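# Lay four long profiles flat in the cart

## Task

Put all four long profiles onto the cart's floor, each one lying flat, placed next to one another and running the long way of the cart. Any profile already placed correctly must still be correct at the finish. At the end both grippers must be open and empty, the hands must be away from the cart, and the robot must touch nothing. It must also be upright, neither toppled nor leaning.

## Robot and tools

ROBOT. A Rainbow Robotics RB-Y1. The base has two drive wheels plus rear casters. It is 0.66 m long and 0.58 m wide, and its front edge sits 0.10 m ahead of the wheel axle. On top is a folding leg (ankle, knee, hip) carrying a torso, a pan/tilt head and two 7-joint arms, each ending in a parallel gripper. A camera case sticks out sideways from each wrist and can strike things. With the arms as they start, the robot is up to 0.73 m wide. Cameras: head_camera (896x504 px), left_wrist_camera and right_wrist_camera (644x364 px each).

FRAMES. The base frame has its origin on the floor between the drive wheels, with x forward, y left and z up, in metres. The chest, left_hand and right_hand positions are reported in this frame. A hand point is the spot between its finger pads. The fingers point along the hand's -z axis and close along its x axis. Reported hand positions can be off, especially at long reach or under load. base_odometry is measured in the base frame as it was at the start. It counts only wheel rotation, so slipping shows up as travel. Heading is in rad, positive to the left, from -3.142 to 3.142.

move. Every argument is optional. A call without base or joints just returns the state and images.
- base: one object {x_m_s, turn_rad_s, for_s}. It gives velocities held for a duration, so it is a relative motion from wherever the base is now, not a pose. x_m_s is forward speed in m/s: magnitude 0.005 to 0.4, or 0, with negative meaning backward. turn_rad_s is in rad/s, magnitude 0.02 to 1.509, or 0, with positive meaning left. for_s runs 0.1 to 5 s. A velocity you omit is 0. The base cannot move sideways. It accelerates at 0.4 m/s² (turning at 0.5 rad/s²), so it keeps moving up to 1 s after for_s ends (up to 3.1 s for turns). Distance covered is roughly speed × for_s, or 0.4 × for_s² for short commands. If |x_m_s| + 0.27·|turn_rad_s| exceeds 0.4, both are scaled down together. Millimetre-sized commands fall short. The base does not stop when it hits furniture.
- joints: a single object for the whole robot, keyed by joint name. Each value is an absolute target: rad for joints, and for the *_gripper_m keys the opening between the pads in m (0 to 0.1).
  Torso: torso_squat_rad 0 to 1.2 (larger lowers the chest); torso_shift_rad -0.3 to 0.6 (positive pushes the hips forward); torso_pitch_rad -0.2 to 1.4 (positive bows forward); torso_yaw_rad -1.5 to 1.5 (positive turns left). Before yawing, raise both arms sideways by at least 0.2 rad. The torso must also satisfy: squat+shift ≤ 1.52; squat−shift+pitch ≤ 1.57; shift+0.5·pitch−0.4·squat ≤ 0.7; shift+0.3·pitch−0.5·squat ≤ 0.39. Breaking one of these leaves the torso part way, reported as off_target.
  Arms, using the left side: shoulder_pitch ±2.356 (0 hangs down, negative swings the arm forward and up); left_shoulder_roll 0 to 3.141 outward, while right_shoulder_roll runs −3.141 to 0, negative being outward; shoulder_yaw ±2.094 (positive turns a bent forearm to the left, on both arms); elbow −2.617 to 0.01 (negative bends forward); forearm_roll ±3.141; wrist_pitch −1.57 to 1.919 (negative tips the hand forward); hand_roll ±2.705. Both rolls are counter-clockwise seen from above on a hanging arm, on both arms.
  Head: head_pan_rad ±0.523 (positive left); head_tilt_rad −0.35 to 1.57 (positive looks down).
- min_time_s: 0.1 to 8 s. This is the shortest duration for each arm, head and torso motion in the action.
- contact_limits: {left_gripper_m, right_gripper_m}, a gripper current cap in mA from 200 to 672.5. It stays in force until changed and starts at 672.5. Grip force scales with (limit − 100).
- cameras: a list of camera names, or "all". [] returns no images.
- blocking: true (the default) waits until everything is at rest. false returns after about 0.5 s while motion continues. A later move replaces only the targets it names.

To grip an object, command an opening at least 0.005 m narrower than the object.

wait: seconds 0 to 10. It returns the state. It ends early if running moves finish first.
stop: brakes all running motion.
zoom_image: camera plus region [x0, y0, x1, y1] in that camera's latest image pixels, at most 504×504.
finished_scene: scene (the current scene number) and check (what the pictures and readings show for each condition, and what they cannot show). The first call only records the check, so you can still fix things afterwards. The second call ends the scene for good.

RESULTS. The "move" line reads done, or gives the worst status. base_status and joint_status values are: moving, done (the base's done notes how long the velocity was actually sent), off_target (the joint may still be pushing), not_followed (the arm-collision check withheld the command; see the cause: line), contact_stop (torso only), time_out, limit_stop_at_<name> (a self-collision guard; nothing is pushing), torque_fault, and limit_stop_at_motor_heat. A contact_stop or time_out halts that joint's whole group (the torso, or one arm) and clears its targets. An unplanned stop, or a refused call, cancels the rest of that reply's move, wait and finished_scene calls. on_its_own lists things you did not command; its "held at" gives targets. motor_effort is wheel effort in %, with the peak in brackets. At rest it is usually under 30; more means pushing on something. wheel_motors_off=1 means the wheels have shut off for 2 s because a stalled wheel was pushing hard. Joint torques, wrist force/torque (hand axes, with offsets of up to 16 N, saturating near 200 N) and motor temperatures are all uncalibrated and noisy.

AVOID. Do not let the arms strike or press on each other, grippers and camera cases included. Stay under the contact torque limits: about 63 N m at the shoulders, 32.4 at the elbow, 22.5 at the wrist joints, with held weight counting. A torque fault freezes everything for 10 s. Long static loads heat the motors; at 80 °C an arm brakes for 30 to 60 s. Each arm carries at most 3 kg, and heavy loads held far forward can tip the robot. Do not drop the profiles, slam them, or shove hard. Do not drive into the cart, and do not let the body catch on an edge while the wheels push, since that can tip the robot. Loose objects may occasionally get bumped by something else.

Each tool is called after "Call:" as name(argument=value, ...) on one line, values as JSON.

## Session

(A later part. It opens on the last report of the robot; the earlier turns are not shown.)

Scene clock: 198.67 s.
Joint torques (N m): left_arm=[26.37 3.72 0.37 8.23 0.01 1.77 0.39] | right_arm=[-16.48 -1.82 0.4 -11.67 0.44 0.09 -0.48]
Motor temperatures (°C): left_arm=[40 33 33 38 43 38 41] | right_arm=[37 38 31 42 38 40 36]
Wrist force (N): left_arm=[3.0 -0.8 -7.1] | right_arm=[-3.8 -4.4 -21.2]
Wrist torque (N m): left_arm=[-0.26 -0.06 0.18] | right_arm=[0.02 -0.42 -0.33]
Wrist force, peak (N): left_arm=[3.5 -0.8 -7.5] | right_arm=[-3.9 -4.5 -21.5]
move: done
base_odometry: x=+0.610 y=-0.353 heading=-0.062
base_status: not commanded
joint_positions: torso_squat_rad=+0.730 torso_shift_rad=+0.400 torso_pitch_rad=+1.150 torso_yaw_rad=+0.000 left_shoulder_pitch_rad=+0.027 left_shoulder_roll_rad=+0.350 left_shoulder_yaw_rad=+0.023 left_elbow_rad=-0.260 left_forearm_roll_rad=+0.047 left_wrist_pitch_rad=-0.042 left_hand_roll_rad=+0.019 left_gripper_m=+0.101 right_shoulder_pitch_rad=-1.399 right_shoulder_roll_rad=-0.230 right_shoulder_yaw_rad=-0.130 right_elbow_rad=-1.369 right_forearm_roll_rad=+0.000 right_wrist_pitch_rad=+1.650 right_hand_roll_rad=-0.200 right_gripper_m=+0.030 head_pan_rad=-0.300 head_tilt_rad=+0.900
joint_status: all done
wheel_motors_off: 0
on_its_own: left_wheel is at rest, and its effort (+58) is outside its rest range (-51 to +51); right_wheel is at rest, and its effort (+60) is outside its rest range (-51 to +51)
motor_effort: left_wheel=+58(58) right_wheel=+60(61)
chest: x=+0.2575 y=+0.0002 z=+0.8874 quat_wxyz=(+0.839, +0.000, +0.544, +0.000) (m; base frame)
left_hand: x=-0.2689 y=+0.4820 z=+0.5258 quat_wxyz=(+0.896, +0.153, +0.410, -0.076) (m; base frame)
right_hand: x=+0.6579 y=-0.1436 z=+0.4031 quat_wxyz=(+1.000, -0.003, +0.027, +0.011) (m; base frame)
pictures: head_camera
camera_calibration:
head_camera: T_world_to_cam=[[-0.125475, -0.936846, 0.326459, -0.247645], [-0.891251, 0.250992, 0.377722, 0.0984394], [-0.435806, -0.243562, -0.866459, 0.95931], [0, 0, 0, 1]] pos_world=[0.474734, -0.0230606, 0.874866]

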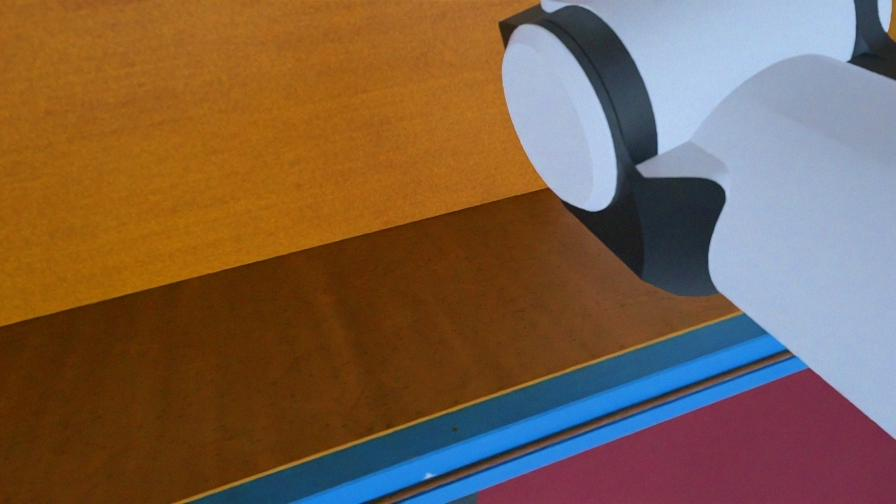

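Call:
move(base={"x_m_s":-0.1,"for_s":0.3}, joints={"right_shoulder_pitch_rad":-1.47,"right_shoulder_roll_rad":-0.23,"right_elbow_rad":-0.93,"right_wrist_pitch_rad":1.235,"right_hand_roll_rad":-0.235,"head_pan_rad":0.35,"head_tilt_rad":0.3}, min_time_s=2, cameras=["head_camera","right_wrist_camera"])

Call:
move(joints={"head_pan_rad":-0.5}, cameras=["head_camera"])

Scene clock: 227.90 s.
Joint torques (N m): left_arm=[25.77 2.93 -0.39 8.28 -0.05 1.67 0.3] | right_arm=[-17.43 -2.13 -0.01 -10.3 0.37 0.01 -0.61]
Motor temperatures (°C): left_arm=[41 33 33 39 43 38 41] | right_arm=[37 38 31 42 38 39 36]
Wrist force (N): left_arm=[3.6 -0.8 -7.3] | right_arm=[-4.1 -4.1 -21.4]
Wrist torque (N m): left_arm=[-0.29 0.03 0.17] | right_arm=[0.04 -0.41 -0.36]
Wrist force, peak (N): left_arm=[3.8 -1.0 -7.5] | right_arm=[-3.8 -4.3 -22.8]
move: done
base_odometry: x=+0.581 y=-0.351 heading=-0.062
base_status: done (sent for 0.3 of 0.3 s)
joint_positions: torso_squat_rad=+0.730 torso_shift_rad=+0.400 torso_pitch_rad=+1.150 torso_yaw_rad=+0.000 left_shoulder_pitch_rad=+0.027 left_shoulder_roll_rad=+0.350 left_shoulder_yaw_rad=+0.023 left_elbow_rad=-0.260 left_forearm_roll_rad=+0.047 left_wrist_pitch_rad=-0.042 left_hand_roll_rad=+0.019 left_gripper_m=+0.101 right_shoulder_pitch_rad=-1.469 right_shoulder_roll_rad=-0.230 right_shoulder_yaw_rad=-0.130 right_elbow_rad=-0.930 right_forearm_roll_rad=+0.000 right_wrist_pitch_rad=+1.235 right_hand_roll_rad=-0.235 right_gripper_m=+0.030 head_pan_rad=+0.350 head_tilt_rad=+0.300
joint_status: all done
wheel_motors_off: 0
motor_effort: left_wheel=+3(42) right_wheel=-5(44)
chest: x=+0.2577 y=+0.0002 z=+0.8872 quat_wxyz=(+0.839, +0.000, +0.544, +0.000) (m; base frame)
left_hand: x=-0.2688 y=+0.4820 z=+0.5258 quat_wxyz=(+0.896, +0.153, +0.411, -0.076) (m; base frame)
right_hand: x=+0.6576 y=-0.1356 z=+0.3180 quat_wxyz=(+1.000, +0.004, +0.007, -0.002) (m; base frame)
pictures: head_camera, right_wrist_camera
camera_calibration:
head_camera: T_world_to_cam=[[0.102796, -0.957344, -0.270046, 0.215898], [-0.983335, -0.056879, -0.172674, 0.662461], [0.149949, 0.283296, -0.947237, 0.77245], [0, 0, 0, 1]] pos_world=[0.5134, 0.0255369, 0.904386]
right_wrist_camera: T_world_to_cam=[[-0.999751, 0.0211274, 0.00718946, 0.659642], [0.0220766, 0.88908, 0.457219, -0.00909924], [0.00326783, 0.457264, -0.889325, 0.416752], [0, 0, 0, 1]] pos_world=[0.658317, -0.196412, 0.370046]

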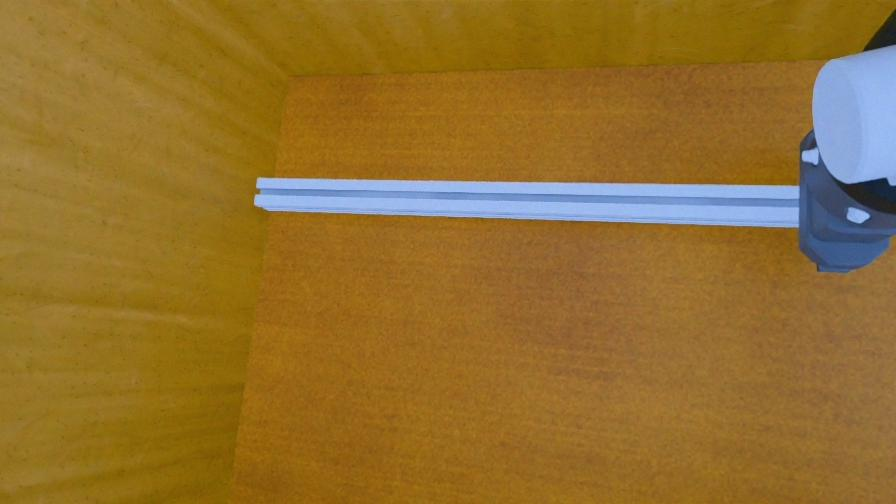

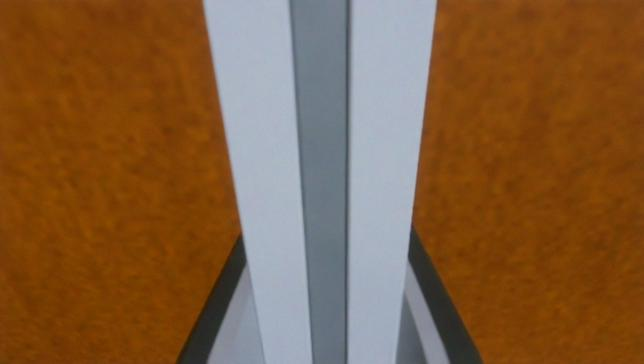

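Scene clock: 229.13 s.
Joint torques (N m): left_arm=[26.21 3.54 0.42 8.1 0.02 1.66 0.28] | right_arm=[-17.68 -2.3 0.64 -9.98 0.15 -0.13 -0.58]
Motor temperatures (°C): left_arm=[41 33 33 39 43 38 41] | right_arm=[37 38 31 42 38 39 36]
Wrist force (N): left_arm=[3.4 -0.6 -7.1] | right_arm=[-4.4 -4.5 -21.4]
Wrist torque (N m): left_arm=[-0.30 -0.02 0.16] | right_arm=[0.04 -0.43 -0.35]
Wrist force, peak (N): left_arm=[3.3 -0.8 -7.6] | right_arm=[-4.4 -4.5 -21.5]
move: done
base_odometry: x=+0.581 y=-0.351 heading=-0.062
base_status: not commanded
joint_positions: torso_squat_rad=+0.730 torso_shift_rad=+0.400 torso_pitch_rad=+1.150 torso_yaw_rad=+0.000 left_shoulder_pitch_rad=+0.027 left_shoulder_roll_rad=+0.350 left_shoulder_yaw_rad=+0.023 left_elbow_rad=-0.260 left_forearm_roll_rad=+0.047 left_wrist_pitch_rad=-0.042 left_hand_roll_rad=+0.019 left_gripper_m=+0.101 right_shoulder_pitch_rad=-1.469 right_shoulder_roll_rad=-0.230 right_shoulder_yaw_rad=-0.130 right_elbow_rad=-0.930 right_forearm_roll_rad=+0.000 right_wrist_pitch_rad=+1.235 right_hand_roll_rad=-0.235 right_gripper_m=+0.030 head_pan_rad=-0.500 head_tilt_rad=+0.300
joint_status: all done
wheel_motors_off: 0
motor_effort: left_wheel=+4(5) right_wheel=-5(7)
chest: x=+0.2577 y=+0.0002 z=+0.8872 quat_wxyz=(+0.839, +0.000, +0.544, +0.000) (m; base frame)
left_hand: x=-0.2688 y=+0.4820 z=+0.5258 quat_wxyz=(+0.896, +0.153, +0.411, -0.076) (m; base frame)
right_hand: x=+0.6576 y=-0.1356 z=+0.3180 quat_wxyz=(+1.000, +0.004, +0.007, -0.002) (m; base frame)
pictures: head_camera
camera_calibration:
head_camera: T_world_to_cam=[[-0.230797, -0.848656, 0.475937, -0.342036], [-0.966887, 0.145285, -0.209813, 0.690229], [0.108912, -0.508602, -0.854086, 0.702812], [0, 0, 0, 1]] pos_world=[0.511888, -0.0330996, 0.907868]

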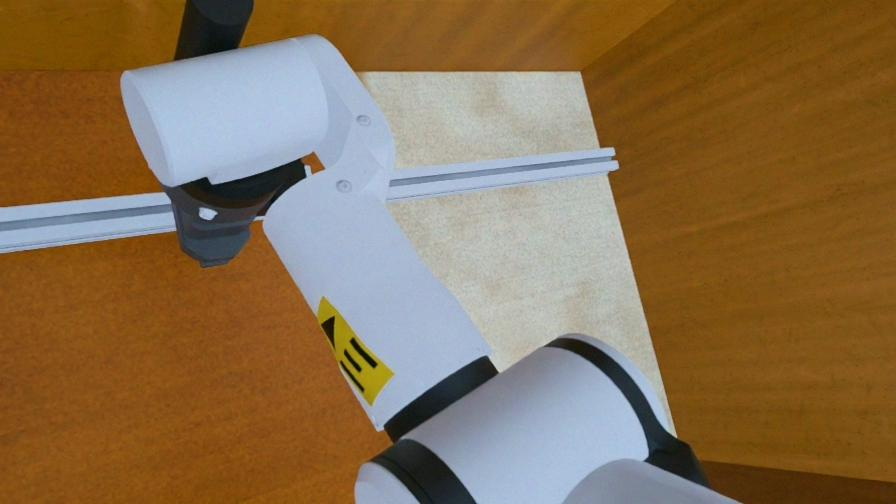

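Call:
move(joints={"right_shoulder_pitch_rad":-1.485,"right_shoulder_roll_rad":-0.229,"right_elbow_rad":-0.85,"right_wrist_pitch_rad":1.16,"head_pan_rad":0.35}, min_time_s=1.5, cameras=[])

Call:
move(joints={"right_elbow_rad":-0.832,"right_wrist_pitch_rad":1.142}, min_time_s=1, cameras=["head_camera"])

Scene clock: 242.30 s.
Joint torques (N m): left_arm=[25.42 3.5 -0.28 8.13 -0.09 1.42 0.34] | right_arm=[-18.15 -0.69 0.09 -9.92 0.31 -0.23 -0.32]
Motor temperatures (°C): left_arm=[41 33 33 39 43 38 41] | right_arm=[37 38 31 42 38 39 36]
Wrist force (N): left_arm=[3.3 -1.0 -7.4] | right_arm=[-4.6 -4.3 -21.7]
Wrist torque (N m): left_arm=[-0.24 -0.04 0.17] | right_arm=[-0.02 -0.43 -0.33]
Wrist force, peak (N): left_arm=[3.6 -1.1 -7.5] | right_arm=[-4.7 -4.4 -21.7]
move: done
base_odometry: x=+0.581 y=-0.351 heading=-0.062
base_status: not commanded
joint_positions: torso_squat_rad=+0.730 torso_shift_rad=+0.400 torso_pitch_rad=+1.150 torso_yaw_rad=+0.000 left_shoulder_pitch_rad=+0.027 left_shoulder_roll_rad=+0.350 left_shoulder_yaw_rad=+0.023 left_elbow_rad=-0.260 left_forearm_roll_rad=+0.047 left_wrist_pitch_rad=-0.042 left_hand_roll_rad=+0.019 left_gripper_m=+0.101 right_shoulder_pitch_rad=-1.484 right_shoulder_roll_rad=-0.229 right_shoulder_yaw_rad=-0.130 right_elbow_rad=-0.850 right_forearm_roll_rad=+0.000 right_wrist_pitch_rad=+1.160 right_hand_roll_rad=-0.235 right_gripper_m=+0.030 head_pan_rad=+0.350 head_tilt_rad=+0.300
joint_status: all done
wheel_motors_off: 0
motor_effort: left_wheel=+4(4) right_wheel=-5(7)
chest: x=+0.2577 y=+0.0002 z=+0.8872 quat_wxyz=(+0.839, +0.000, +0.544, +0.000) (m; base frame)
left_hand: x=-0.2688 y=+0.4820 z=+0.5258 quat_wxyz=(+0.896, +0.153, +0.411, -0.076) (m; base frame)
right_hand: x=+0.6550 y=-0.1341 z=+0.3049 quat_wxyz=(+1.000, +0.006, +0.002, +0.000) (m; base frame)
pictures: none
No camera images: "cameras" was empty.

Scene clock: 243.60 s.
Joint torques (N m): left_arm=[25.38 3.48 0.45 7.93 -0.14 1.51 0.21] | right_arm=[-14.09 -0.58 0.59 -7.15 0.53 -2.44 -0.44]
Motor temperatures (°C): left_arm=[41 33 33 39 43 38 41] | right_arm=[37 38 31 42 38 39 36]
Wrist force (N): left_arm=[3.2 -0.9 -7.4] | right_arm=[-11.2 -5.0 2.6]
Wrist torque (N m): left_arm=[-0.26 -0.05 0.15] | right_arm=[-0.18 0.23 -0.38]
Wrist force, peak (N): left_arm=[3.2 -1.2 -7.5] | right_arm=[-4.9 -4.5 -21.6]
move: done
base_odometry: x=+0.581 y=-0.351 heading=-0.062
base_status: not commanded
joint_positions: torso_squat_rad=+0.730 torso_shift_rad=+0.400 torso_pitch_rad=+1.150 torso_yaw_rad=+0.000 left_shoulder_pitch_rad=+0.027 left_shoulder_roll_rad=+0.350 left_shoulder_yaw_rad=+0.023 left_elbow_rad=-0.260 left_forearm_roll_rad=+0.047 left_wrist_pitch_rad=-0.042 left_hand_roll_rad=+0.019 left_gripper_m=+0.101 right_shoulder_pitch_rad=-1.485 right_shoulder_roll_rad=-0.229 right_shoulder_yaw_rad=-0.130 right_elbow_rad=-0.832 right_forearm_roll_rad=+0.000 right_wrist_pitch_rad=+1.143 right_hand_roll_rad=-0.235 right_gripper_m=+0.030 head_pan_rad=+0.350 head_tilt_rad=+0.300
joint_status: all done
wheel_motors_off: 0
motor_effort: left_wheel=+4(5) right_wheel=-5(7)
chest: x=+0.2575 y=+0.0002 z=+0.8874 quat_wxyz=(+0.839, +0.000, +0.544, +0.000) (m; base frame)
left_hand: x=-0.2688 y=+0.4820 z=+0.5257 quat_wxyz=(+0.896, +0.153, +0.410, -0.076) (m; base frame)
right_hand: x=+0.6533 y=-0.1344 z=+0.3017 quat_wxyz=(+1.000, +0.006, +0.002, +0.000) (m; base frame)
pictures: head_camera
camera_calibration:
head_camera: T_world_to_cam=[[0.102926, -0.957355, -0.26996, 0.215858], [-0.983243, -0.0568688, -0.173202, 0.662748], [0.150464, 0.283263, -0.947166, 0.772459], [0, 0, 0, 1]] pos_world=[0.513198, 0.0255336, 0.904709]

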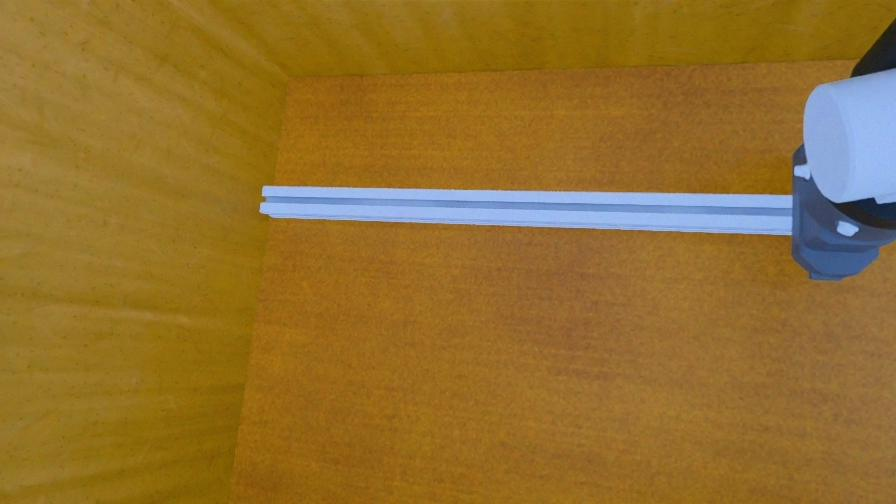

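Call:
zoom_image(camera="head_camera", region=[220, 150, 350, 260])

Call:
move(joints={"head_pan_rad":-0.5}, cameras=["head_camera"])

Call:
zoom_image(camera="head_camera", region=[550, 60, 680, 260])

Scaled by 3.877 from the camera's 896x504 image, which has a finer 1280x720 frame.

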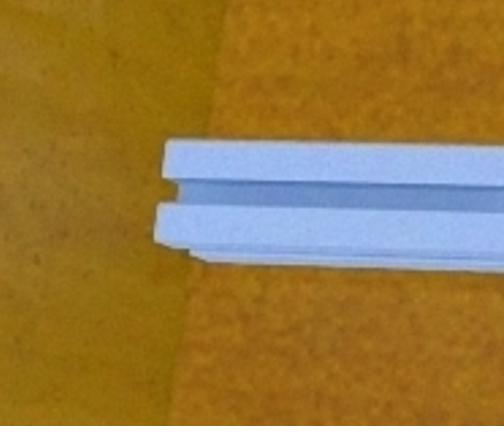

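Scene clock: 249.50 s.
Joint torques (N m): left_arm=[25.78 3.88 0.08 8.04 -0.04 1.56 0.09] | right_arm=[-14.47 -0.62 0.42 -7.36 0.23 -2.39 -0.3]
Motor temperatures (°C): left_arm=[41 33 33 39 43 38 41] | right_arm=[37 38 31 41 38 40 36]
Wrist force (N): left_arm=[3.3 -1.1 -7.1] | right_arm=[-10.8 -4.9 2.5]
Wrist torque (N m): left_arm=[-0.25 -0.03 0.16] | right_arm=[-0.21 0.27 -0.39]
Wrist force, peak (N): left_arm=[3.8 -0.8 -7.5] | right_arm=[-11.2 -5.2 2.7]
move: done
base_odometry: x=+0.581 y=-0.351 heading=-0.062
base_status: not commanded
joint_positions: torso_squat_rad=+0.730 torso_shift_rad=+0.400 torso_pitch_rad=+1.150 torso_yaw_rad=+0.000 left_shoulder_pitch_rad=+0.027 left_shoulder_roll_rad=+0.350 left_shoulder_yaw_rad=+0.023 left_elbow_rad=-0.260 left_forearm_roll_rad=+0.047 left_wrist_pitch_rad=-0.042 left_hand_roll_rad=+0.019 left_gripper_m=+0.101 right_shoulder_pitch_rad=-1.485 right_shoulder_roll_rad=-0.229 right_shoulder_yaw_rad=-0.130 right_elbow_rad=-0.832 right_forearm_roll_rad=+0.000 right_wrist_pitch_rad=+1.143 right_hand_roll_rad=-0.235 right_gripper_m=+0.030 head_pan_rad=-0.500 head_tilt_rad=+0.300
joint_status: all done
wheel_motors_off: 0
motor_effort: left_wheel=+4(5) right_wheel=-8(8)
chest: x=+0.2575 y=+0.0002 z=+0.8874 quat_wxyz=(+0.839, +0.000, +0.544, +0.000) (m; base frame)
left_hand: x=-0.2688 y=+0.4820 z=+0.5257 quat_wxyz=(+0.896, +0.153, +0.410, -0.076) (m; base frame)
right_hand: x=+0.6533 y=-0.1344 z=+0.3017 quat_wxyz=(+1.000, +0.006, +0.002, +0.000) (m; base frame)
pictures: head_camera
camera_calibration:
head_camera: T_world_to_cam=[[-0.231069, -0.848633, 0.475846, -0.34202], [-0.966771, 0.145293, -0.210342, 0.69052], [0.109367, -0.508637, -0.854006, 0.702807], [0, 0, 0, 1]] pos_world=[0.511681, -0.0331029, 0.908196]

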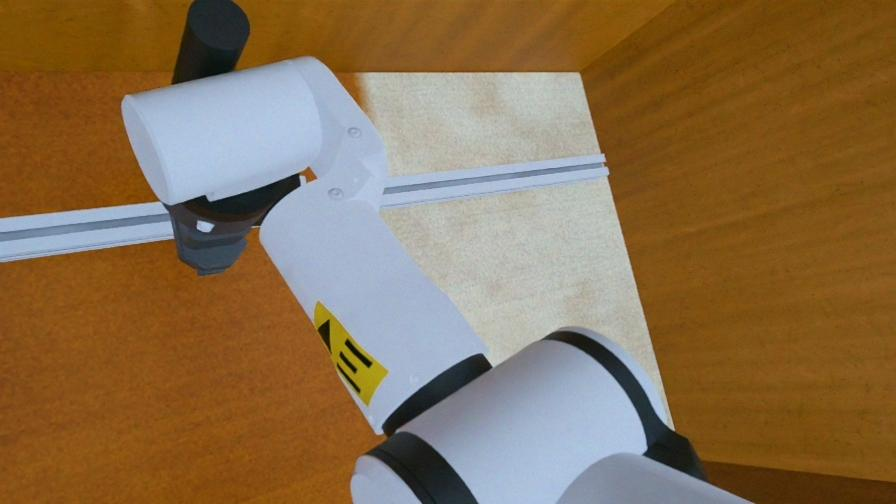

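Scaled by 2.520 from the camera's 896x504 image, which has a finer 1280x720 frame.

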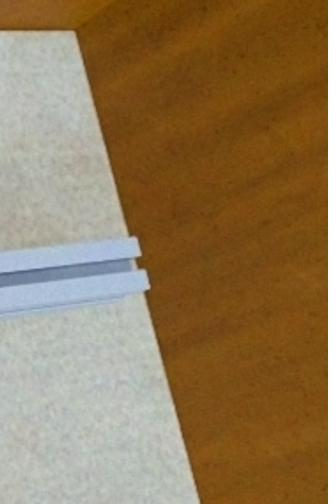

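Call:
move(joints={"right_elbow_rad":-0.843,"right_wrist_pitch_rad":1.153,"right_gripper_m":0.034}, cameras=[])

Call:
move(joints={"right_gripper_m":0.05}, cameras=[])

Call:
move(joints={"right_shoulder_pitch_rad":-1.412,"right_elbow_rad":-1.233,"right_wrist_pitch_rad":1.47,"head_pan_rad":0.35}, min_time_s=1.5, cameras=["right_wrist_camera"])

Call:
move(joints={"right_shoulder_pitch_rad":-0.953,"right_shoulder_roll_rad":-0.175,"right_elbow_rad":-2.094,"right_wrist_pitch_rad":1.85}, cameras=["head_camera"])

Call:
move(joints={"torso_squat_rad":0.4,"torso_shift_rad":0.2,"torso_pitch_rad":0.7,"right_shoulder_pitch_rad":-0.603,"right_shoulder_roll_rad":-0.02,"right_shoulder_yaw_rad":-0.1,"right_elbow_rad":-2.094,"right_wrist_pitch_rad":1.85}, min_time_s=2, cameras=[])

Call:
move(base={"x_m_s":-0.35,"for_s":1.66}, cameras=["head_camera"])

Scene clock: 259.03 s.
Joint torques (N m): left_arm=[25.28 3.98 0.31 7.67 -0.19 1.3 0.16] | right_arm=[-14.29 -0.61 0.27 -8.33 0.34 -0.25 -0.52]
Motor temperatures (°C): left_arm=[41 33 33 39 43 38 41] | right_arm=[37 38 31 41 38 40 36]
Wrist force (N): left_arm=[3.4 -0.7 -7.2] | right_arm=[-4.5 -4.2 -12.3]
Wrist torque (N m): left_arm=[-0.30 -0.01 0.16] | right_arm=[0.03 -0.41 -0.36]
Wrist force, peak (N): left_arm=[3.8 -1.0 -7.5] | right_arm=[-6.1 -4.9 -15.8]
move: done
base_odometry: x=+0.581 y=-0.351 heading=-0.062
base_status: not commanded
joint_positions: torso_squat_rad=+0.730 torso_shift_rad=+0.400 torso_pitch_rad=+1.150 torso_yaw_rad=+0.000 left_shoulder_pitch_rad=+0.027 left_shoulder_roll_rad=+0.350 left_shoulder_yaw_rad=+0.023 left_elbow_rad=-0.260 left_forearm_roll_rad=+0.047 left_wrist_pitch_rad=-0.042 left_hand_roll_rad=+0.019 left_gripper_m=+0.101 right_shoulder_pitch_rad=-1.485 right_shoulder_roll_rad=-0.229 right_shoulder_yaw_rad=-0.130 right_elbow_rad=-0.843 right_forearm_roll_rad=+0.000 right_wrist_pitch_rad=+1.153 right_hand_roll_rad=-0.235 right_gripper_m=+0.034 head_pan_rad=-0.500 head_tilt_rad=+0.300
joint_status: all done
wheel_motors_off: 0
motor_effort: left_wheel=+2(4) right_wheel=-5(11)
chest: x=+0.2576 y=+0.0002 z=+0.8873 quat_wxyz=(+0.839, +0.000, +0.544, +0.000) (m; base frame)
left_hand: x=-0.2688 y=+0.4820 z=+0.5257 quat_wxyz=(+0.896, +0.153, +0.410, -0.076) (m; base frame)
right_hand: x=+0.6548 y=-0.1340 z=+0.3040 quat_wxyz=(+1.000, +0.006, +0.002, +0.000) (m; base frame)
pictures: none
No camera images: "cameras" was empty.

Scene clock: 259.67 s.
Joint torques (N m): left_arm=[25.36 3.72 0.25 7.86 -0.38 1.69 0.28] | right_arm=[-14.32 -1.11 0.31 -8.16 0.41 -0.25 -0.4]
Motor temperatures (°C): left_arm=[41 33 33 39 43 38 41] | right_arm=[37 38 31 41 38 40 36]
Wrist force (N): left_arm=[3.2 -1.0 -7.5] | right_arm=[-4.4 -4.1 -12.3]
Wrist torque (N m): left_arm=[-0.24 -0.03 0.17] | right_arm=[0.00 -0.40 -0.36]
Wrist force, peak (N): left_arm=[3.8 -1.0 -7.5] | right_arm=[-4.7 -4.4 -12.5]
move: done
base_odometry: x=+0.581 y=-0.351 heading=-0.062
base_status: not commanded
joint_positions: torso_squat_rad=+0.730 torso_shift_rad=+0.400 torso_pitch_rad=+1.150 torso_yaw_rad=+0.000 left_shoulder_pitch_rad=+0.027 left_shoulder_roll_rad=+0.350 left_shoulder_yaw_rad=+0.023 left_elbow_rad=-0.260 left_forearm_roll_rad=+0.047 left_wrist_pitch_rad=-0.042 left_hand_roll_rad=+0.019 left_gripper_m=+0.101 right_shoulder_pitch_rad=-1.485 right_shoulder_roll_rad=-0.229 right_shoulder_yaw_rad=-0.130 right_elbow_rad=-0.843 right_forearm_roll_rad=+0.000 right_wrist_pitch_rad=+1.153 right_hand_roll_rad=-0.235 right_gripper_m=+0.050 head_pan_rad=-0.500 head_tilt_rad=+0.300
joint_status: all done
wheel_motors_off: 0
motor_effort: left_wheel=+2(3) right_wheel=-7(9)
chest: x=+0.2576 y=+0.0002 z=+0.8873 quat_wxyz=(+0.839, +0.000, +0.544, +0.000) (m; base frame)
left_hand: x=-0.2688 y=+0.4820 z=+0.5257 quat_wxyz=(+0.896, +0.153, +0.410, -0.076) (m; base frame)
right_hand: x=+0.6548 y=-0.1340 z=+0.3040 quat_wxyz=(+1.000, +0.006, +0.002, +0.000) (m; base frame)
pictures: none
No camera images: "cameras" was empty.

Scene clock: 261.47 s.
Joint torques (N m): left_arm=[25.94 3.01 0.23 8.08 0.09 1.6 0.52] | right_arm=[-13.17 -0.74 -0.37 -9.84 0.43 -0.2 -0.48]
Motor temperatures (°C): left_arm=[41 33 33 39 43 38 41] | right_arm=[37 38 31 41 38 40 36]
Wrist force (N): left_arm=[3.2 -1.0 -7.0] | right_arm=[-4.5 -4.7 -12.3]
Wrist torque (N m): left_arm=[-0.26 -0.05 0.17] | right_arm=[0.06 -0.41 -0.34]
Wrist force, peak (N): left_arm=[3.2 -1.1 -7.7] | right_arm=[-4.8 -4.5 -12.5]
move: done
base_odometry: x=+0.581 y=-0.351 heading=-0.062
base_status: not commanded
joint_positions: torso_squat_rad=+0.730 torso_shift_rad=+0.400 torso_pitch_rad=+1.150 torso_yaw_rad=+0.000 left_shoulder_pitch_rad=+0.027 left_shoulder_roll_rad=+0.350 left_shoulder_yaw_rad=+0.023 left_elbow_rad=-0.260 left_forearm_roll_rad=+0.047 left_wrist_pitch_rad=-0.042 left_hand_roll_rad=+0.019 left_gripper_m=+0.101 right_shoulder_pitch_rad=-1.412 right_shoulder_roll_rad=-0.229 right_shoulder_yaw_rad=-0.130 right_elbow_rad=-1.233 right_forearm_roll_rad=+0.000 right_wrist_pitch_rad=+1.470 right_hand_roll_rad=-0.235 right_gripper_m=+0.050 head_pan_rad=+0.350 head_tilt_rad=+0.300
joint_status: all done
wheel_motors_off: 0
motor_effort: left_wheel=+2(3) right_wheel=-5(8)
chest: x=+0.2576 y=+0.0002 z=+0.8873 quat_wxyz=(+0.839, +0.000, +0.544, +0.000) (m; base frame)
left_hand: x=-0.2688 y=+0.4820 z=+0.5257 quat_wxyz=(+0.896, +0.153, +0.410, -0.076) (m; base frame)
right_hand: x=+0.6685 y=-0.1393 z=+0.3723 quat_wxyz=(+1.000, +0.003, +0.000, -0.006) (m; base frame)
pictures: right_wrist_camera
camera_calibration:
right_wrist_camera: T_world_to_cam=[[-0.999544, 0.0295624, -0.00614525, 0.676289], [0.0235118, 0.88973, 0.455881, -0.0312954], [0.0189445, 0.455529, -0.89002, 0.456267], [0, 0, 0, 1]] pos_world=[0.668073, -0.199991, 0.42451]

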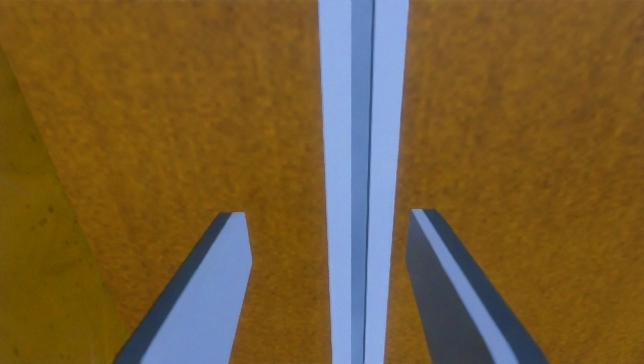

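Scene clock: 262.93 s.
Joint torques (N m): left_arm=[25.59 4.16 0.04 7.75 -0.13 1.64 0.21] | right_arm=[-6.8 0.54 -0.05 -9.6 0.51 -0.29 -0.4]
Motor temperatures (°C): left_arm=[41 33 33 39 43 38 41] | right_arm=[37 38 31 41 38 40 36]
Wrist force (N): left_arm=[3.0 -1.0 -7.5] | right_arm=[-4.9 -4.5 -12.5]
Wrist torque (N m): left_arm=[-0.27 -0.05 0.16] | right_arm=[0.06 -0.43 -0.35]
Wrist force, peak (N): left_arm=[3.2 -1.1 -7.7] | right_arm=[-5.0 -4.5 -12.9]
move: done
base_odometry: x=+0.581 y=-0.351 heading=-0.062
base_status: not commanded
joint_positions: torso_squat_rad=+0.730 torso_shift_rad=+0.400 torso_pitch_rad=+1.150 torso_yaw_rad=+0.000 left_shoulder_pitch_rad=+0.027 left_shoulder_roll_rad=+0.350 left_shoulder_yaw_rad=+0.023 left_elbow_rad=-0.260 left_forearm_roll_rad=+0.047 left_wrist_pitch_rad=-0.042 left_hand_roll_rad=+0.019 left_gripper_m=+0.101 right_shoulder_pitch_rad=-0.953 right_shoulder_roll_rad=-0.175 right_shoulder_yaw_rad=-0.130 right_elbow_rad=-2.094 right_forearm_roll_rad=+0.000 right_wrist_pitch_rad=+1.850 right_hand_roll_rad=-0.235 right_gripper_m=+0.050 head_pan_rad=+0.350 head_tilt_rad=+0.300
joint_status: all done
wheel_motors_off: 0
motor_effort: left_wheel=+2(3) right_wheel=-5(9)
chest: x=+0.2576 y=+0.0003 z=+0.8873 quat_wxyz=(+0.839, +0.000, +0.544, +0.000) (m; base frame)
left_hand: x=-0.2688 y=+0.4820 z=+0.5257 quat_wxyz=(+0.896, +0.153, +0.410, -0.076) (m; base frame)
right_hand: x=+0.5571 y=-0.1835 z=+0.4604 quat_wxyz=(+0.999, +0.003, -0.012, -0.039) (m; base frame)
pictures: head_camera
camera_calibration:
head_camera: T_world_to_cam=[[0.102893, -0.957358, -0.269962, 0.215852], [-0.983265, -0.0568715, -0.17308, 0.662698], [0.150346, 0.283252, -0.947188, 0.772444], [0, 0, 0, 1]] pos_world=[0.513264, 0.0255397, 0.904621]

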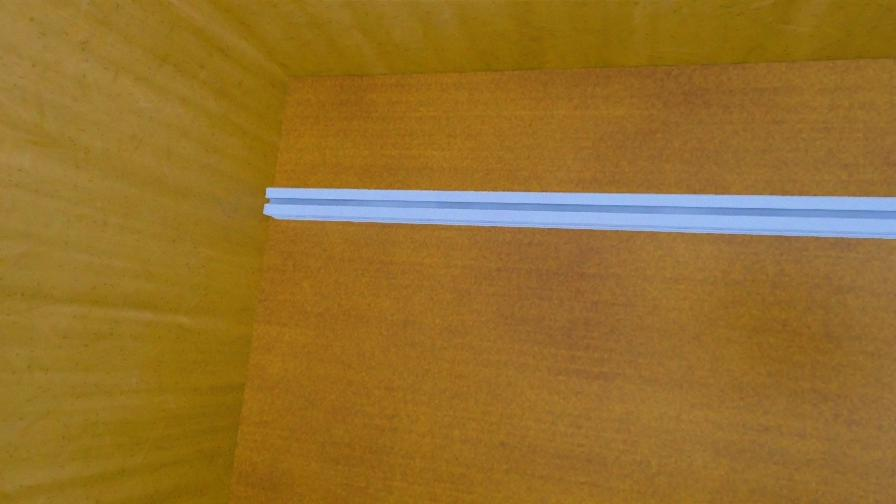

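Scene clock: 265.37 s.
Joint torques (N m): left_arm=[17.15 6.9 0.66 5.02 0.07 0.85 0.58] | right_arm=[-7.06 1.23 1.54 -9.39 0.32 -0.41 -0.52]
Motor temperatures (°C): left_arm=[41 33 33 39 43 38 41] | right_arm=[36 38 31 41 38 40 36]
Wrist force (N): left_arm=[1.3 -1.4 -7.8] | right_arm=[-5.4 -4.9 -12.1]
Wrist torque (N m): left_arm=[-0.22 -0.12 0.18] | right_arm=[0.06 -0.50 -0.35]
Wrist force, peak (N): left_arm=[1.3 -1.5 -8.6] | right_arm=[-5.4 -4.9 -12.6]
move: done
base_odometry: x=+0.581 y=-0.351 heading=-0.062
base_status: not commanded
joint_positions: torso_squat_rad=+0.400 torso_shift_rad=+0.200 torso_pitch_rad=+0.700 torso_yaw_rad=+0.000 left_shoulder_pitch_rad=+0.027 left_shoulder_roll_rad=+0.350 left_shoulder_yaw_rad=+0.023 left_elbow_rad=-0.260 left_forearm_roll_rad=+0.047 left_wrist_pitch_rad=-0.042 left_hand_roll_rad=+0.019 left_gripper_m=+0.101 right_shoulder_pitch_rad=-0.603 right_shoulder_roll_rad=-0.020 right_shoulder_yaw_rad=-0.100 right_elbow_rad=-2.094 right_forearm_roll_rad=+0.000 right_wrist_pitch_rad=+1.850 right_hand_roll_rad=-0.235 right_gripper_m=+0.050 head_pan_rad=+0.350 head_tilt_rad=+0.300
joint_status: all done
wheel_motors_off: 0
motor_effort: left_wheel=+2(3) right_wheel=-5(10)
chest: x=+0.0994 y=+0.0003 z=+1.1491 quat_wxyz=(+0.939, +0.000, +0.343, +0.000) (m; base frame)
left_hand: x=-0.2173 y=+0.4820 z=+0.5945 quat_wxyz=(+0.965, +0.167, +0.200, -0.040) (m; base frame)
right_hand: x=+0.4181 y=-0.1744 z=+0.7740 quat_wxyz=(+0.995, +0.033, -0.053, -0.074) (m; base frame)
pictures: none
No camera images: "cameras" was empty.

Scene clock: 268.63 s.
Joint torques (N m): left_arm=[17.05 6.44 0.99 4.76 -0.23 0.85 0.21] | right_arm=[-7.89 0.95 1.49 -9.53 0.09 -0.68 -0.53]
Motor temperatures (°C): left_arm=[41 33 33 39 43 38 41] | right_arm=[36 38 31 41 38 40 36]
Wrist force (N): left_arm=[1.5 -1.3 -8.3] | right_arm=[-5.4 -5.0 -12.3]
Wrist torque (N m): left_arm=[-0.28 -0.09 0.17] | right_arm=[0.07 -0.50 -0.35]
Wrist force, peak (N): left_arm=[1.5 -1.5 -8.8] | right_arm=[-5.3 -5.1 -12.7]
move: done
base_odometry: x=-0.002 y=-0.314 heading=-0.063
base_status: done (sent for 1.67 of 1.67 s)
joint_positions: torso_squat_rad=+0.400 torso_shift_rad=+0.200 torso_pitch_rad=+0.700 torso_yaw_rad=+0.000 left_shoulder_pitch_rad=+0.027 left_shoulder_roll_rad=+0.350 left_shoulder_yaw_rad=+0.023 left_elbow_rad=-0.260 left_forearm_roll_rad=+0.047 left_wrist_pitch_rad=-0.042 left_hand_roll_rad=+0.019 left_gripper_m=+0.101 right_shoulder_pitch_rad=-0.603 right_shoulder_roll_rad=-0.020 right_shoulder_yaw_rad=-0.100 right_elbow_rad=-2.094 right_forearm_roll_rad=+0.000 right_wrist_pitch_rad=+1.850 right_hand_roll_rad=-0.235 right_gripper_m=+0.050 head_pan_rad=+0.350 head_tilt_rad=+0.300
joint_status: not commanded
wheel_motors_off: 0
motor_effort: left_wheel=-7(33) right_wheel=+8(41)
chest: x=+0.0994 y=+0.0003 z=+1.1491 quat_wxyz=(+0.939, +0.000, +0.343, +0.000) (m; base frame)
left_hand: x=-0.2174 y=+0.4820 z=+0.5945 quat_wxyz=(+0.965, +0.167, +0.200, -0.040) (m; base frame)
right_hand: x=+0.4180 y=-0.1744 z=+0.7739 quat_wxyz=(+0.995, +0.033, -0.053, -0.074) (m; base frame)
pictures: head_camera
camera_calibration:
head_camera: T_world_to_cam=[[0.21012, -0.957349, -0.198325, 0.209824], [-0.810072, -0.0569042, -0.583563, 1.00694], [0.547388, 0.283276, -0.787478, 0.821131], [0, 0, 0, 1]] pos_world=[0.322126, 0.025567, 1.27585]

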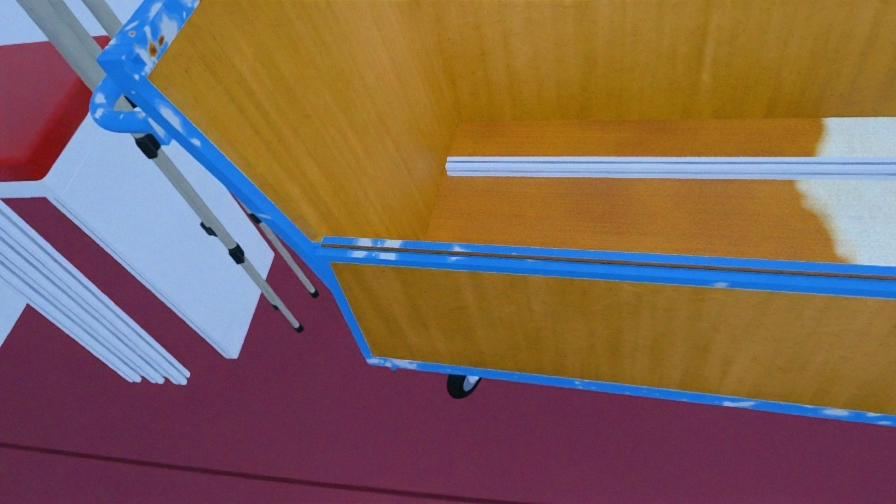

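Call:
move(base={"turn_rad_s":0.8,"for_s":2.017}, joints={"torso_squat_rad":0.7,"torso_shift_rad":0,"torso_pitch_rad":0.2,"right_hand_roll_rad":0}, cameras=[])

Call:
move(base={"x_m_s":0.35,"for_s":3.62}, joints={"torso_squat_rad":1.03}, cameras=[])

Call:
move(base={"turn_rad_s":-0.8,"for_s":1.967}, joints={"right_shoulder_pitch_rad":-0.283,"right_shoulder_roll_rad":0,"right_shoulder_yaw_rad":-0.145,"right_elbow_rad":-0.901,"right_forearm_roll_rad":0,"right_wrist_pitch_rad":-0.5,"right_hand_roll_rad":1.571,"right_gripper_m":0.052,"head_pan_rad":0,"head_tilt_rad":0.6})

Scene clock: 291.23 s.
Joint torques (N m): left_arm=[4.03 8.05 1 0.35 -0.22 -0.13 0.06] | right_arm=[-14.45 -0.61 0.65 -8.32 0.37 -1.36 -0.47]
Motor temperatures (°C): left_arm=[39 33 33 38 43 38 41] | right_arm=[36 38 31 41 38 39 36]
Wrist force (N): left_arm=[-1.8 -1.9 -8.5] | right_arm=[-8.0 -4.4 -11.5]
Wrist torque (N m): left_arm=[-0.17 -0.28 0.18] | right_arm=[-0.04 -0.60 -0.38]
Wrist force, peak (N): left_arm=[-2.1 -1.9 -9.0] | right_arm=[-5.7 -4.8 -13.0]
move: done
base_odometry: x=-0.002 y=-0.314 heading=+1.564
base_status: done (sent for 2.03 of 2.03 s)
joint_positions: torso_squat_rad=+0.700 torso_shift_rad=+0.000 torso_pitch_rad=+0.200 torso_yaw_rad=+0.000 left_shoulder_pitch_rad=+0.027 left_shoulder_roll_rad=+0.350 left_shoulder_yaw_rad=+0.023 left_elbow_rad=-0.260 left_forearm_roll_rad=+0.047 left_wrist_pitch_rad=-0.042 left_hand_roll_rad=+0.019 left_gripper_m=+0.101 right_shoulder_pitch_rad=-0.603 right_shoulder_roll_rad=-0.020 right_shoulder_yaw_rad=-0.100 right_elbow_rad=-2.094 right_forearm_roll_rad=+0.000 right_wrist_pitch_rad=+1.850 right_hand_roll_rad=+0.000 right_gripper_m=+0.050 head_pan_rad=+0.350 head_tilt_rad=+0.300
joint_status: all done
wheel_motors_off: 0
motor_effort: left_wheel=+3(34) right_wheel=+15(42)
chest: x=-0.1666 y=+0.0004 z=+1.1191 quat_wxyz=(+0.995, +0.000, +0.100, +0.000) (m; base frame)
left_hand: x=-0.1788 y=+0.4820 z=+0.4805 quat_wxyz=(+0.984, +0.171, -0.045, +0.002) (m; base frame)
right_hand: x=+0.2929 y=-0.1743 z=+0.9427 quat_wxyz=(+0.952, +0.015, -0.301, +0.049) (m; base frame)
pictures: none
No camera images: "cameras" was empty.

Scene clock: 296.10 s.
Joint torques (N m): left_arm=[4.65 8.34 0.82 1.06 0.11 -0.09 0.25] | right_arm=[-14.77 -0.4 0.68 -8.29 0.33 -1.28 -0.36]
Motor temperatures (°C): left_arm=[39 33 33 38 43 38 41] | right_arm=[36 38 31 41 38 39 36]
Wrist force (N): left_arm=[-1.5 -2.1 -8.9] | right_arm=[-8.5 -4.2 -11.3]
Wrist torque (N m): left_arm=[-0.18 -0.30 0.20] | right_arm=[-0.03 -0.69 -0.39]
Wrist force, peak (N): left_arm=[-1.8 -2.1 -9.4] | right_arm=[-8.5 -4.6 -11.8]
move: done
base_odometry: x=+0.007 y=+0.957 heading=+1.564
base_status: done (sent for 3.63 of 3.63 s)
joint_positions: torso_squat_rad=+1.030 torso_shift_rad=+0.000 torso_pitch_rad=+0.200 torso_yaw_rad=+0.000 left_shoulder_pitch_rad=+0.027 left_shoulder_roll_rad=+0.350 left_shoulder_yaw_rad=+0.023 left_elbow_rad=-0.260 left_forearm_roll_rad=+0.047 left_wrist_pitch_rad=-0.042 left_hand_roll_rad=+0.019 left_gripper_m=+0.101 right_shoulder_pitch_rad=-0.603 right_shoulder_roll_rad=-0.020 right_shoulder_yaw_rad=-0.100 right_elbow_rad=-2.094 right_forearm_roll_rad=+0.000 right_wrist_pitch_rad=+1.850 right_hand_roll_rad=+0.000 right_gripper_m=+0.050 head_pan_rad=+0.350 head_tilt_rad=+0.300
joint_status: all done
wheel_motors_off: 0
motor_effort: left_wheel=+9(43) right_wheel=-9(48)
chest: x=-0.1665 y=+0.0003 z=+0.9441 quat_wxyz=(+0.995, +0.000, +0.100, +0.000) (m; base frame)
left_hand: x=-0.1786 y=+0.4820 z=+0.3055 quat_wxyz=(+0.984, +0.171, -0.045, +0.002) (m; base frame)
right_hand: x=+0.2930 y=-0.1743 z=+0.7676 quat_wxyz=(+0.952, +0.015, -0.301, +0.049) (m; base frame)
pictures: none
No camera images: "cameras" was empty.

Scene clock: 300.00 s.
Joint torques (N m): left_arm=[3.51 8.75 0.1 -0.02 -0.08 -0.21 0.26] | right_arm=[-11.09 -0.18 0.78 -9.28 0.5 -2.11 -0.37]
Motor temperatures (°C): left_arm=[39 33 33 38 43 38 41] | right_arm=[36 38 31 41 38 40 36]
Wrist force (N): left_arm=[-1.8 -2.1 -9.0] | right_arm=[-4.3 1.8 -6.8]
Wrist torque (N m): left_arm=[-0.17 -0.33 0.20] | right_arm=[-0.36 -0.41 -0.37]
Wrist force, peak (N): left_arm=[-2.1 -1.8 -9.4] | right_arm=[-8.6 -4.1 -11.2]
move: done
base_odometry: x=+0.006 y=+0.957 heading=-0.009
base_status: done (sent for 1.97 of 1.97 s)
joint_positions: torso_squat_rad=+1.030 torso_shift_rad=+0.000 torso_pitch_rad=+0.200 torso_yaw_rad=+0.000 left_shoulder_pitch_rad=+0.027 left_shoulder_roll_rad=+0.350 left_shoulder_yaw_rad=+0.023 left_elbow_rad=-0.260 left_forearm_roll_rad=+0.047 left_wrist_pitch_rad=-0.042 left_hand_roll_rad=+0.019 left_gripper_m=+0.101 right_shoulder_pitch_rad=-0.283 right_shoulder_roll_rad=+0.000 right_shoulder_yaw_rad=-0.145 right_elbow_rad=-0.901 right_forearm_roll_rad=+0.000 right_wrist_pitch_rad=-0.500 right_hand_roll_rad=+1.571 right_gripper_m=+0.052 head_pan_rad=+0.000 head_tilt_rad=+0.600
joint_status: all done
wheel_motors_off: 0
motor_effort: left_wheel=+15(41) right_wheel=+5(45)
chest: x=-0.1665 y=+0.0003 z=+0.9441 quat_wxyz=(+0.995, +0.000, +0.100, +0.000) (m; base frame)
left_hand: x=-0.1788 y=+0.4820 z=+0.3056 quat_wxyz=(+0.984, +0.171, -0.044, +0.002) (m; base frame)
right_hand: x=+0.3203 y=-0.2355 z=+0.5541 quat_wxyz=(+0.541, -0.481, -0.465, +0.509) (m; base frame)
pictures: head_camera, left_wrist_camera, right_wrist_camera
camera_calibration:
head_camera: T_world_to_cam=[[-0.0581527, -0.998219, 0.0132768, -0.0152066], [-0.682041, 0.0300147, -0.730697, 0.814986], [0.728998, -0.0515474, -0.682572, 0.793204], [0, 0, 0, 1]] pos_world=[-0.0232738, 0.00124648, 1.13713]
left_wrist_camera: T_world_to_cam=[[0.991862, -0.00282808, 0.127287, 0.139242], [-0.0220403, -0.988473, 0.149784, 0.458656], [0.125396, -0.15137, -0.980491, 0.473795], [0, 0, 0, 1]] pos_world=[-0.187412, 0.525481, 0.378129]
right_wrist_camera: T_world_to_cam=[[-0.0435005, -0.998507, -0.0330485, -0.201181], [-0.539338, 0.0513162, -0.840524, 0.680774], [0.840965, -0.0187389, -0.540765, 0.0999978], [0, 0, 0, 1]] pos_world=[0.274322, -0.233942, 0.619634]

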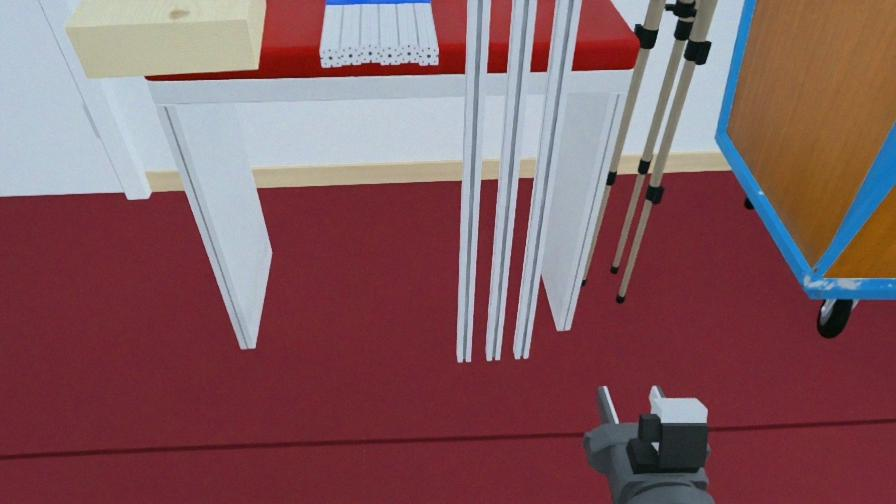

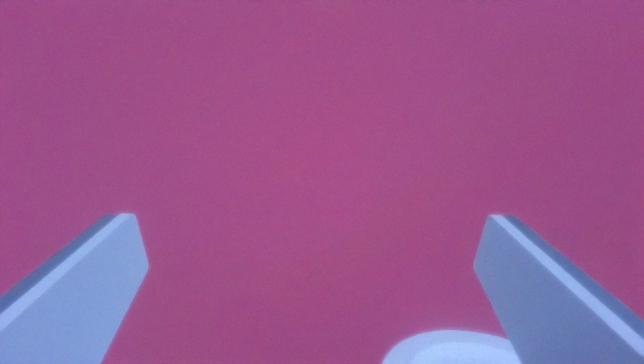

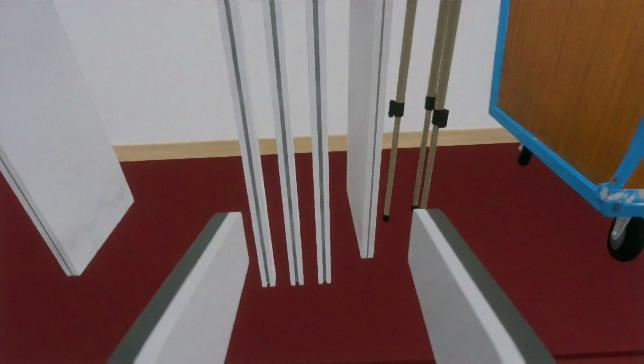

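Call:
move(base={"x_m_s":0.3,"for_s":1.2}, cameras=["right_wrist_camera","head_camera"])

Call:
zoom_image(camera="right_wrist_camera", region=[200, 80, 440, 280])

Scene clock: 308.93 s.
Joint torques (N m): left_arm=[4.13 8.47 0.49 0.43 -0.14 -0.42 0.16] | right_arm=[-9.49 -0.13 0.06 -9 0.34 -2.06 -0.5]
Motor temperatures (°C): left_arm=[38 33 33 37 43 38 41] | right_arm=[36 38 31 41 38 40 36]
Wrist force (N): left_arm=[-1.9 -2.2 -9.0] | right_arm=[-4.2 2.0 -6.5]
Wrist torque (N m): left_arm=[-0.15 -0.34 0.20] | right_arm=[-0.41 -0.40 -0.37]
Wrist force, peak (N): left_arm=[-2.1 -2.1 -9.3] | right_arm=[-4.6 1.9 -7.0]
move: done
base_odometry: x=+0.366 y=+0.954 heading=-0.010
base_status: done (sent for 1.2 of 1.2 s)
joint_positions: torso_squat_rad=+1.030 torso_shift_rad=+0.000 torso_pitch_rad=+0.200 torso_yaw_rad=+0.000 left_shoulder_pitch_rad=+0.027 left_shoulder_roll_rad=+0.350 left_shoulder_yaw_rad=+0.023 left_elbow_rad=-0.260 left_forearm_roll_rad=+0.047 left_wrist_pitch_rad=-0.042 left_hand_roll_rad=+0.019 left_gripper_m=+0.101 right_shoulder_pitch_rad=-0.283 right_shoulder_roll_rad=+0.000 right_shoulder_yaw_rad=-0.145 right_elbow_rad=-0.901 right_forearm_roll_rad=+0.000 right_wrist_pitch_rad=-0.500 right_hand_roll_rad=+1.571 right_gripper_m=+0.052 head_pan_rad=+0.000 head_tilt_rad=+0.600
joint_status: not commanded
wheel_motors_off: 0
motor_effort: left_wheel=-10(49) right_wheel=+8(46)
chest: x=-0.1665 y=+0.0003 z=+0.9441 quat_wxyz=(+0.995, +0.000, +0.100, +0.000) (m; base frame)
left_hand: x=-0.1786 y=+0.4820 z=+0.3055 quat_wxyz=(+0.984, +0.171, -0.045, +0.002) (m; base frame)
right_hand: x=+0.3204 y=-0.2354 z=+0.5543 quat_wxyz=(+0.541, -0.481, -0.466, +0.509) (m; base frame)
pictures: head_camera, right_wrist_camera
camera_calibration:
head_camera: T_world_to_cam=[[-0.0581526, -0.998219, 0.0132775, -0.0152072], [-0.68205, 0.0300147, -0.730689, 0.814975], [0.72899, -0.0515474, -0.682581, 0.793208], [0, 0, 0, 1]] pos_world=[-0.0232712, 0.00124646, 1.13712]
right_wrist_camera: T_world_to_cam=[[-0.0433861, -0.998511, -0.0330814, -0.201131], [-0.53905, 0.0512756, -0.840711, 0.680988], [0.841155, -0.0186427, -0.540472, 0.0997579], [0, 0, 0, 1]] pos_world=[0.274448, -0.23389, 0.619777]

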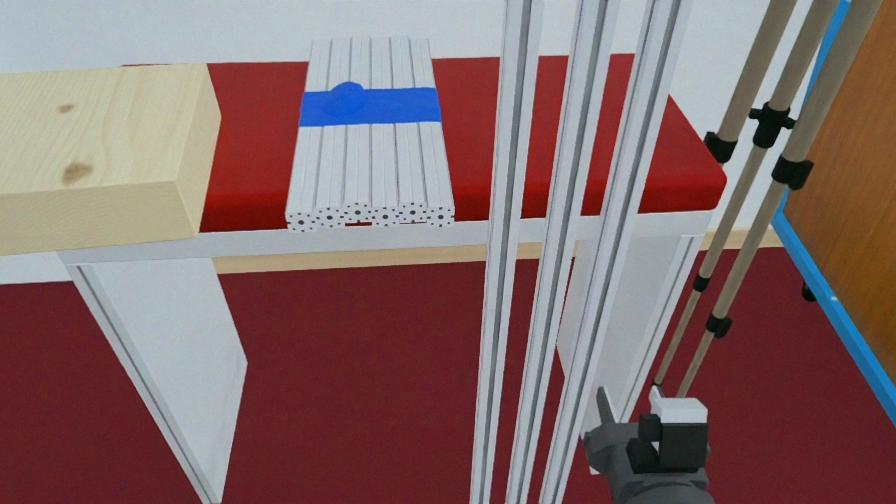

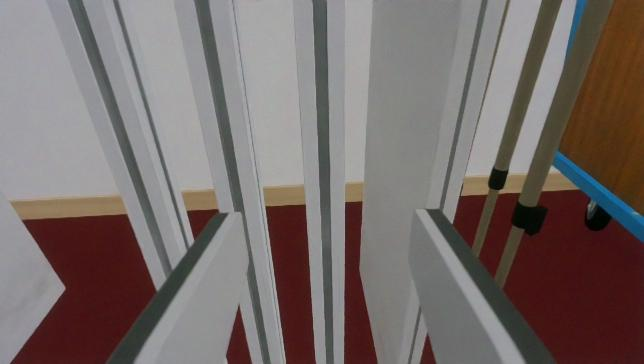

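Scaled by 2.100 from the camera's 644x364 image, which has a finer 920x520 frame.

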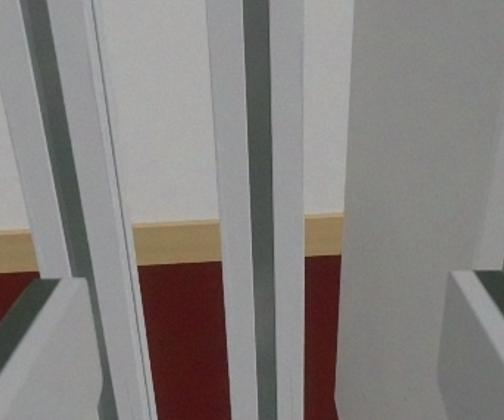

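Call:
move(base={"x_m_s":0.2,"for_s":0.55}, joints={"right_shoulder_yaw_rad":-0.153}, cameras=["right_wrist_camera"])

Call:
zoom_image(camera="right_wrist_camera", region=[200, 80, 440, 280])

Scene clock: 315.90 s.
Joint torques (N m): left_arm=[4.51 8.78 -0.01 0.44 -0.14 -0.32 0.16] | right_arm=[-10.12 -0.68 0.44 -9.03 0.47 -2.01 -0.5]
Motor temperatures (°C): left_arm=[38 33 33 37 43 38 41] | right_arm=[36 38 31 41 38 40 36]
Wrist force (N): left_arm=[-2.0 -2.2 -8.7] | right_arm=[-4.3 1.8 -6.4]
Wrist torque (N m): left_arm=[-0.14 -0.35 0.21] | right_arm=[-0.39 -0.41 -0.37]
Wrist force, peak (N): left_arm=[-2.6 -1.8 -9.0] | right_arm=[-4.5 1.9 -7.0]
move: done
base_odometry: x=+0.480 y=+0.953 heading=-0.010
base_status: done (sent for 0.57 of 0.57 s)
joint_positions: torso_squat_rad=+1.030 torso_shift_rad=+0.000 torso_pitch_rad=+0.200 torso_yaw_rad=+0.000 left_shoulder_pitch_rad=+0.027 left_shoulder_roll_rad=+0.350 left_shoulder_yaw_rad=+0.023 left_elbow_rad=-0.260 left_forearm_roll_rad=+0.047 left_wrist_pitch_rad=-0.042 left_hand_roll_rad=+0.019 left_gripper_m=+0.101 right_shoulder_pitch_rad=-0.283 right_shoulder_roll_rad=+0.000 right_shoulder_yaw_rad=-0.153 right_elbow_rad=-0.901 right_forearm_roll_rad=+0.000 right_wrist_pitch_rad=-0.500 right_hand_roll_rad=+1.571 right_gripper_m=+0.052 head_pan_rad=+0.000 head_tilt_rad=+0.600
joint_status: all done
wheel_motors_off: 0
motor_effort: left_wheel=-8(20) right_wheel=+8(40)
chest: x=-0.1665 y=+0.0003 z=+0.9441 quat_wxyz=(+0.995, +0.000, +0.100, +0.000) (m; base frame)
left_hand: x=-0.1787 y=+0.4820 z=+0.3055 quat_wxyz=(+0.984, +0.171, -0.045, +0.002) (m; base frame)
right_hand: x=+0.3202 y=-0.2388 z=+0.5542 quat_wxyz=(+0.544, -0.482, -0.464, +0.507) (m; base frame)
pictures: right_wrist_camera
camera_calibration:
right_wrist_camera: T_world_to_cam=[[-0.0513181, -0.998112, -0.0337532, -0.201553], [-0.538694, 0.0561247, -0.84063, 0.682011], [0.840937, -0.0249568, -0.540558, 0.0984437], [0, 0, 0, 1]] pos_world=[0.274268, -0.236993, 0.61973]

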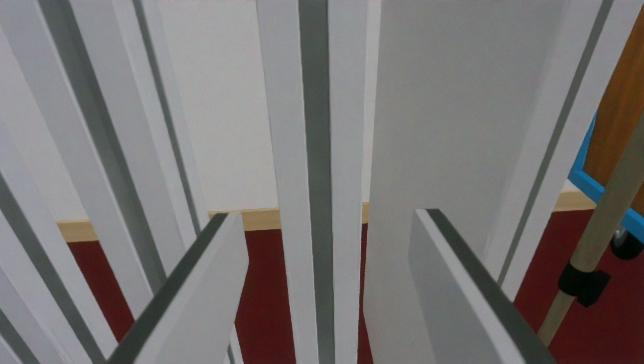

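Scaled by 2.100 from the camera's 644x364 image, which has a finer 920x520 frame.

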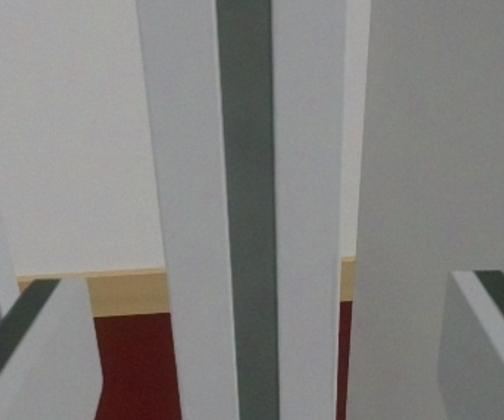

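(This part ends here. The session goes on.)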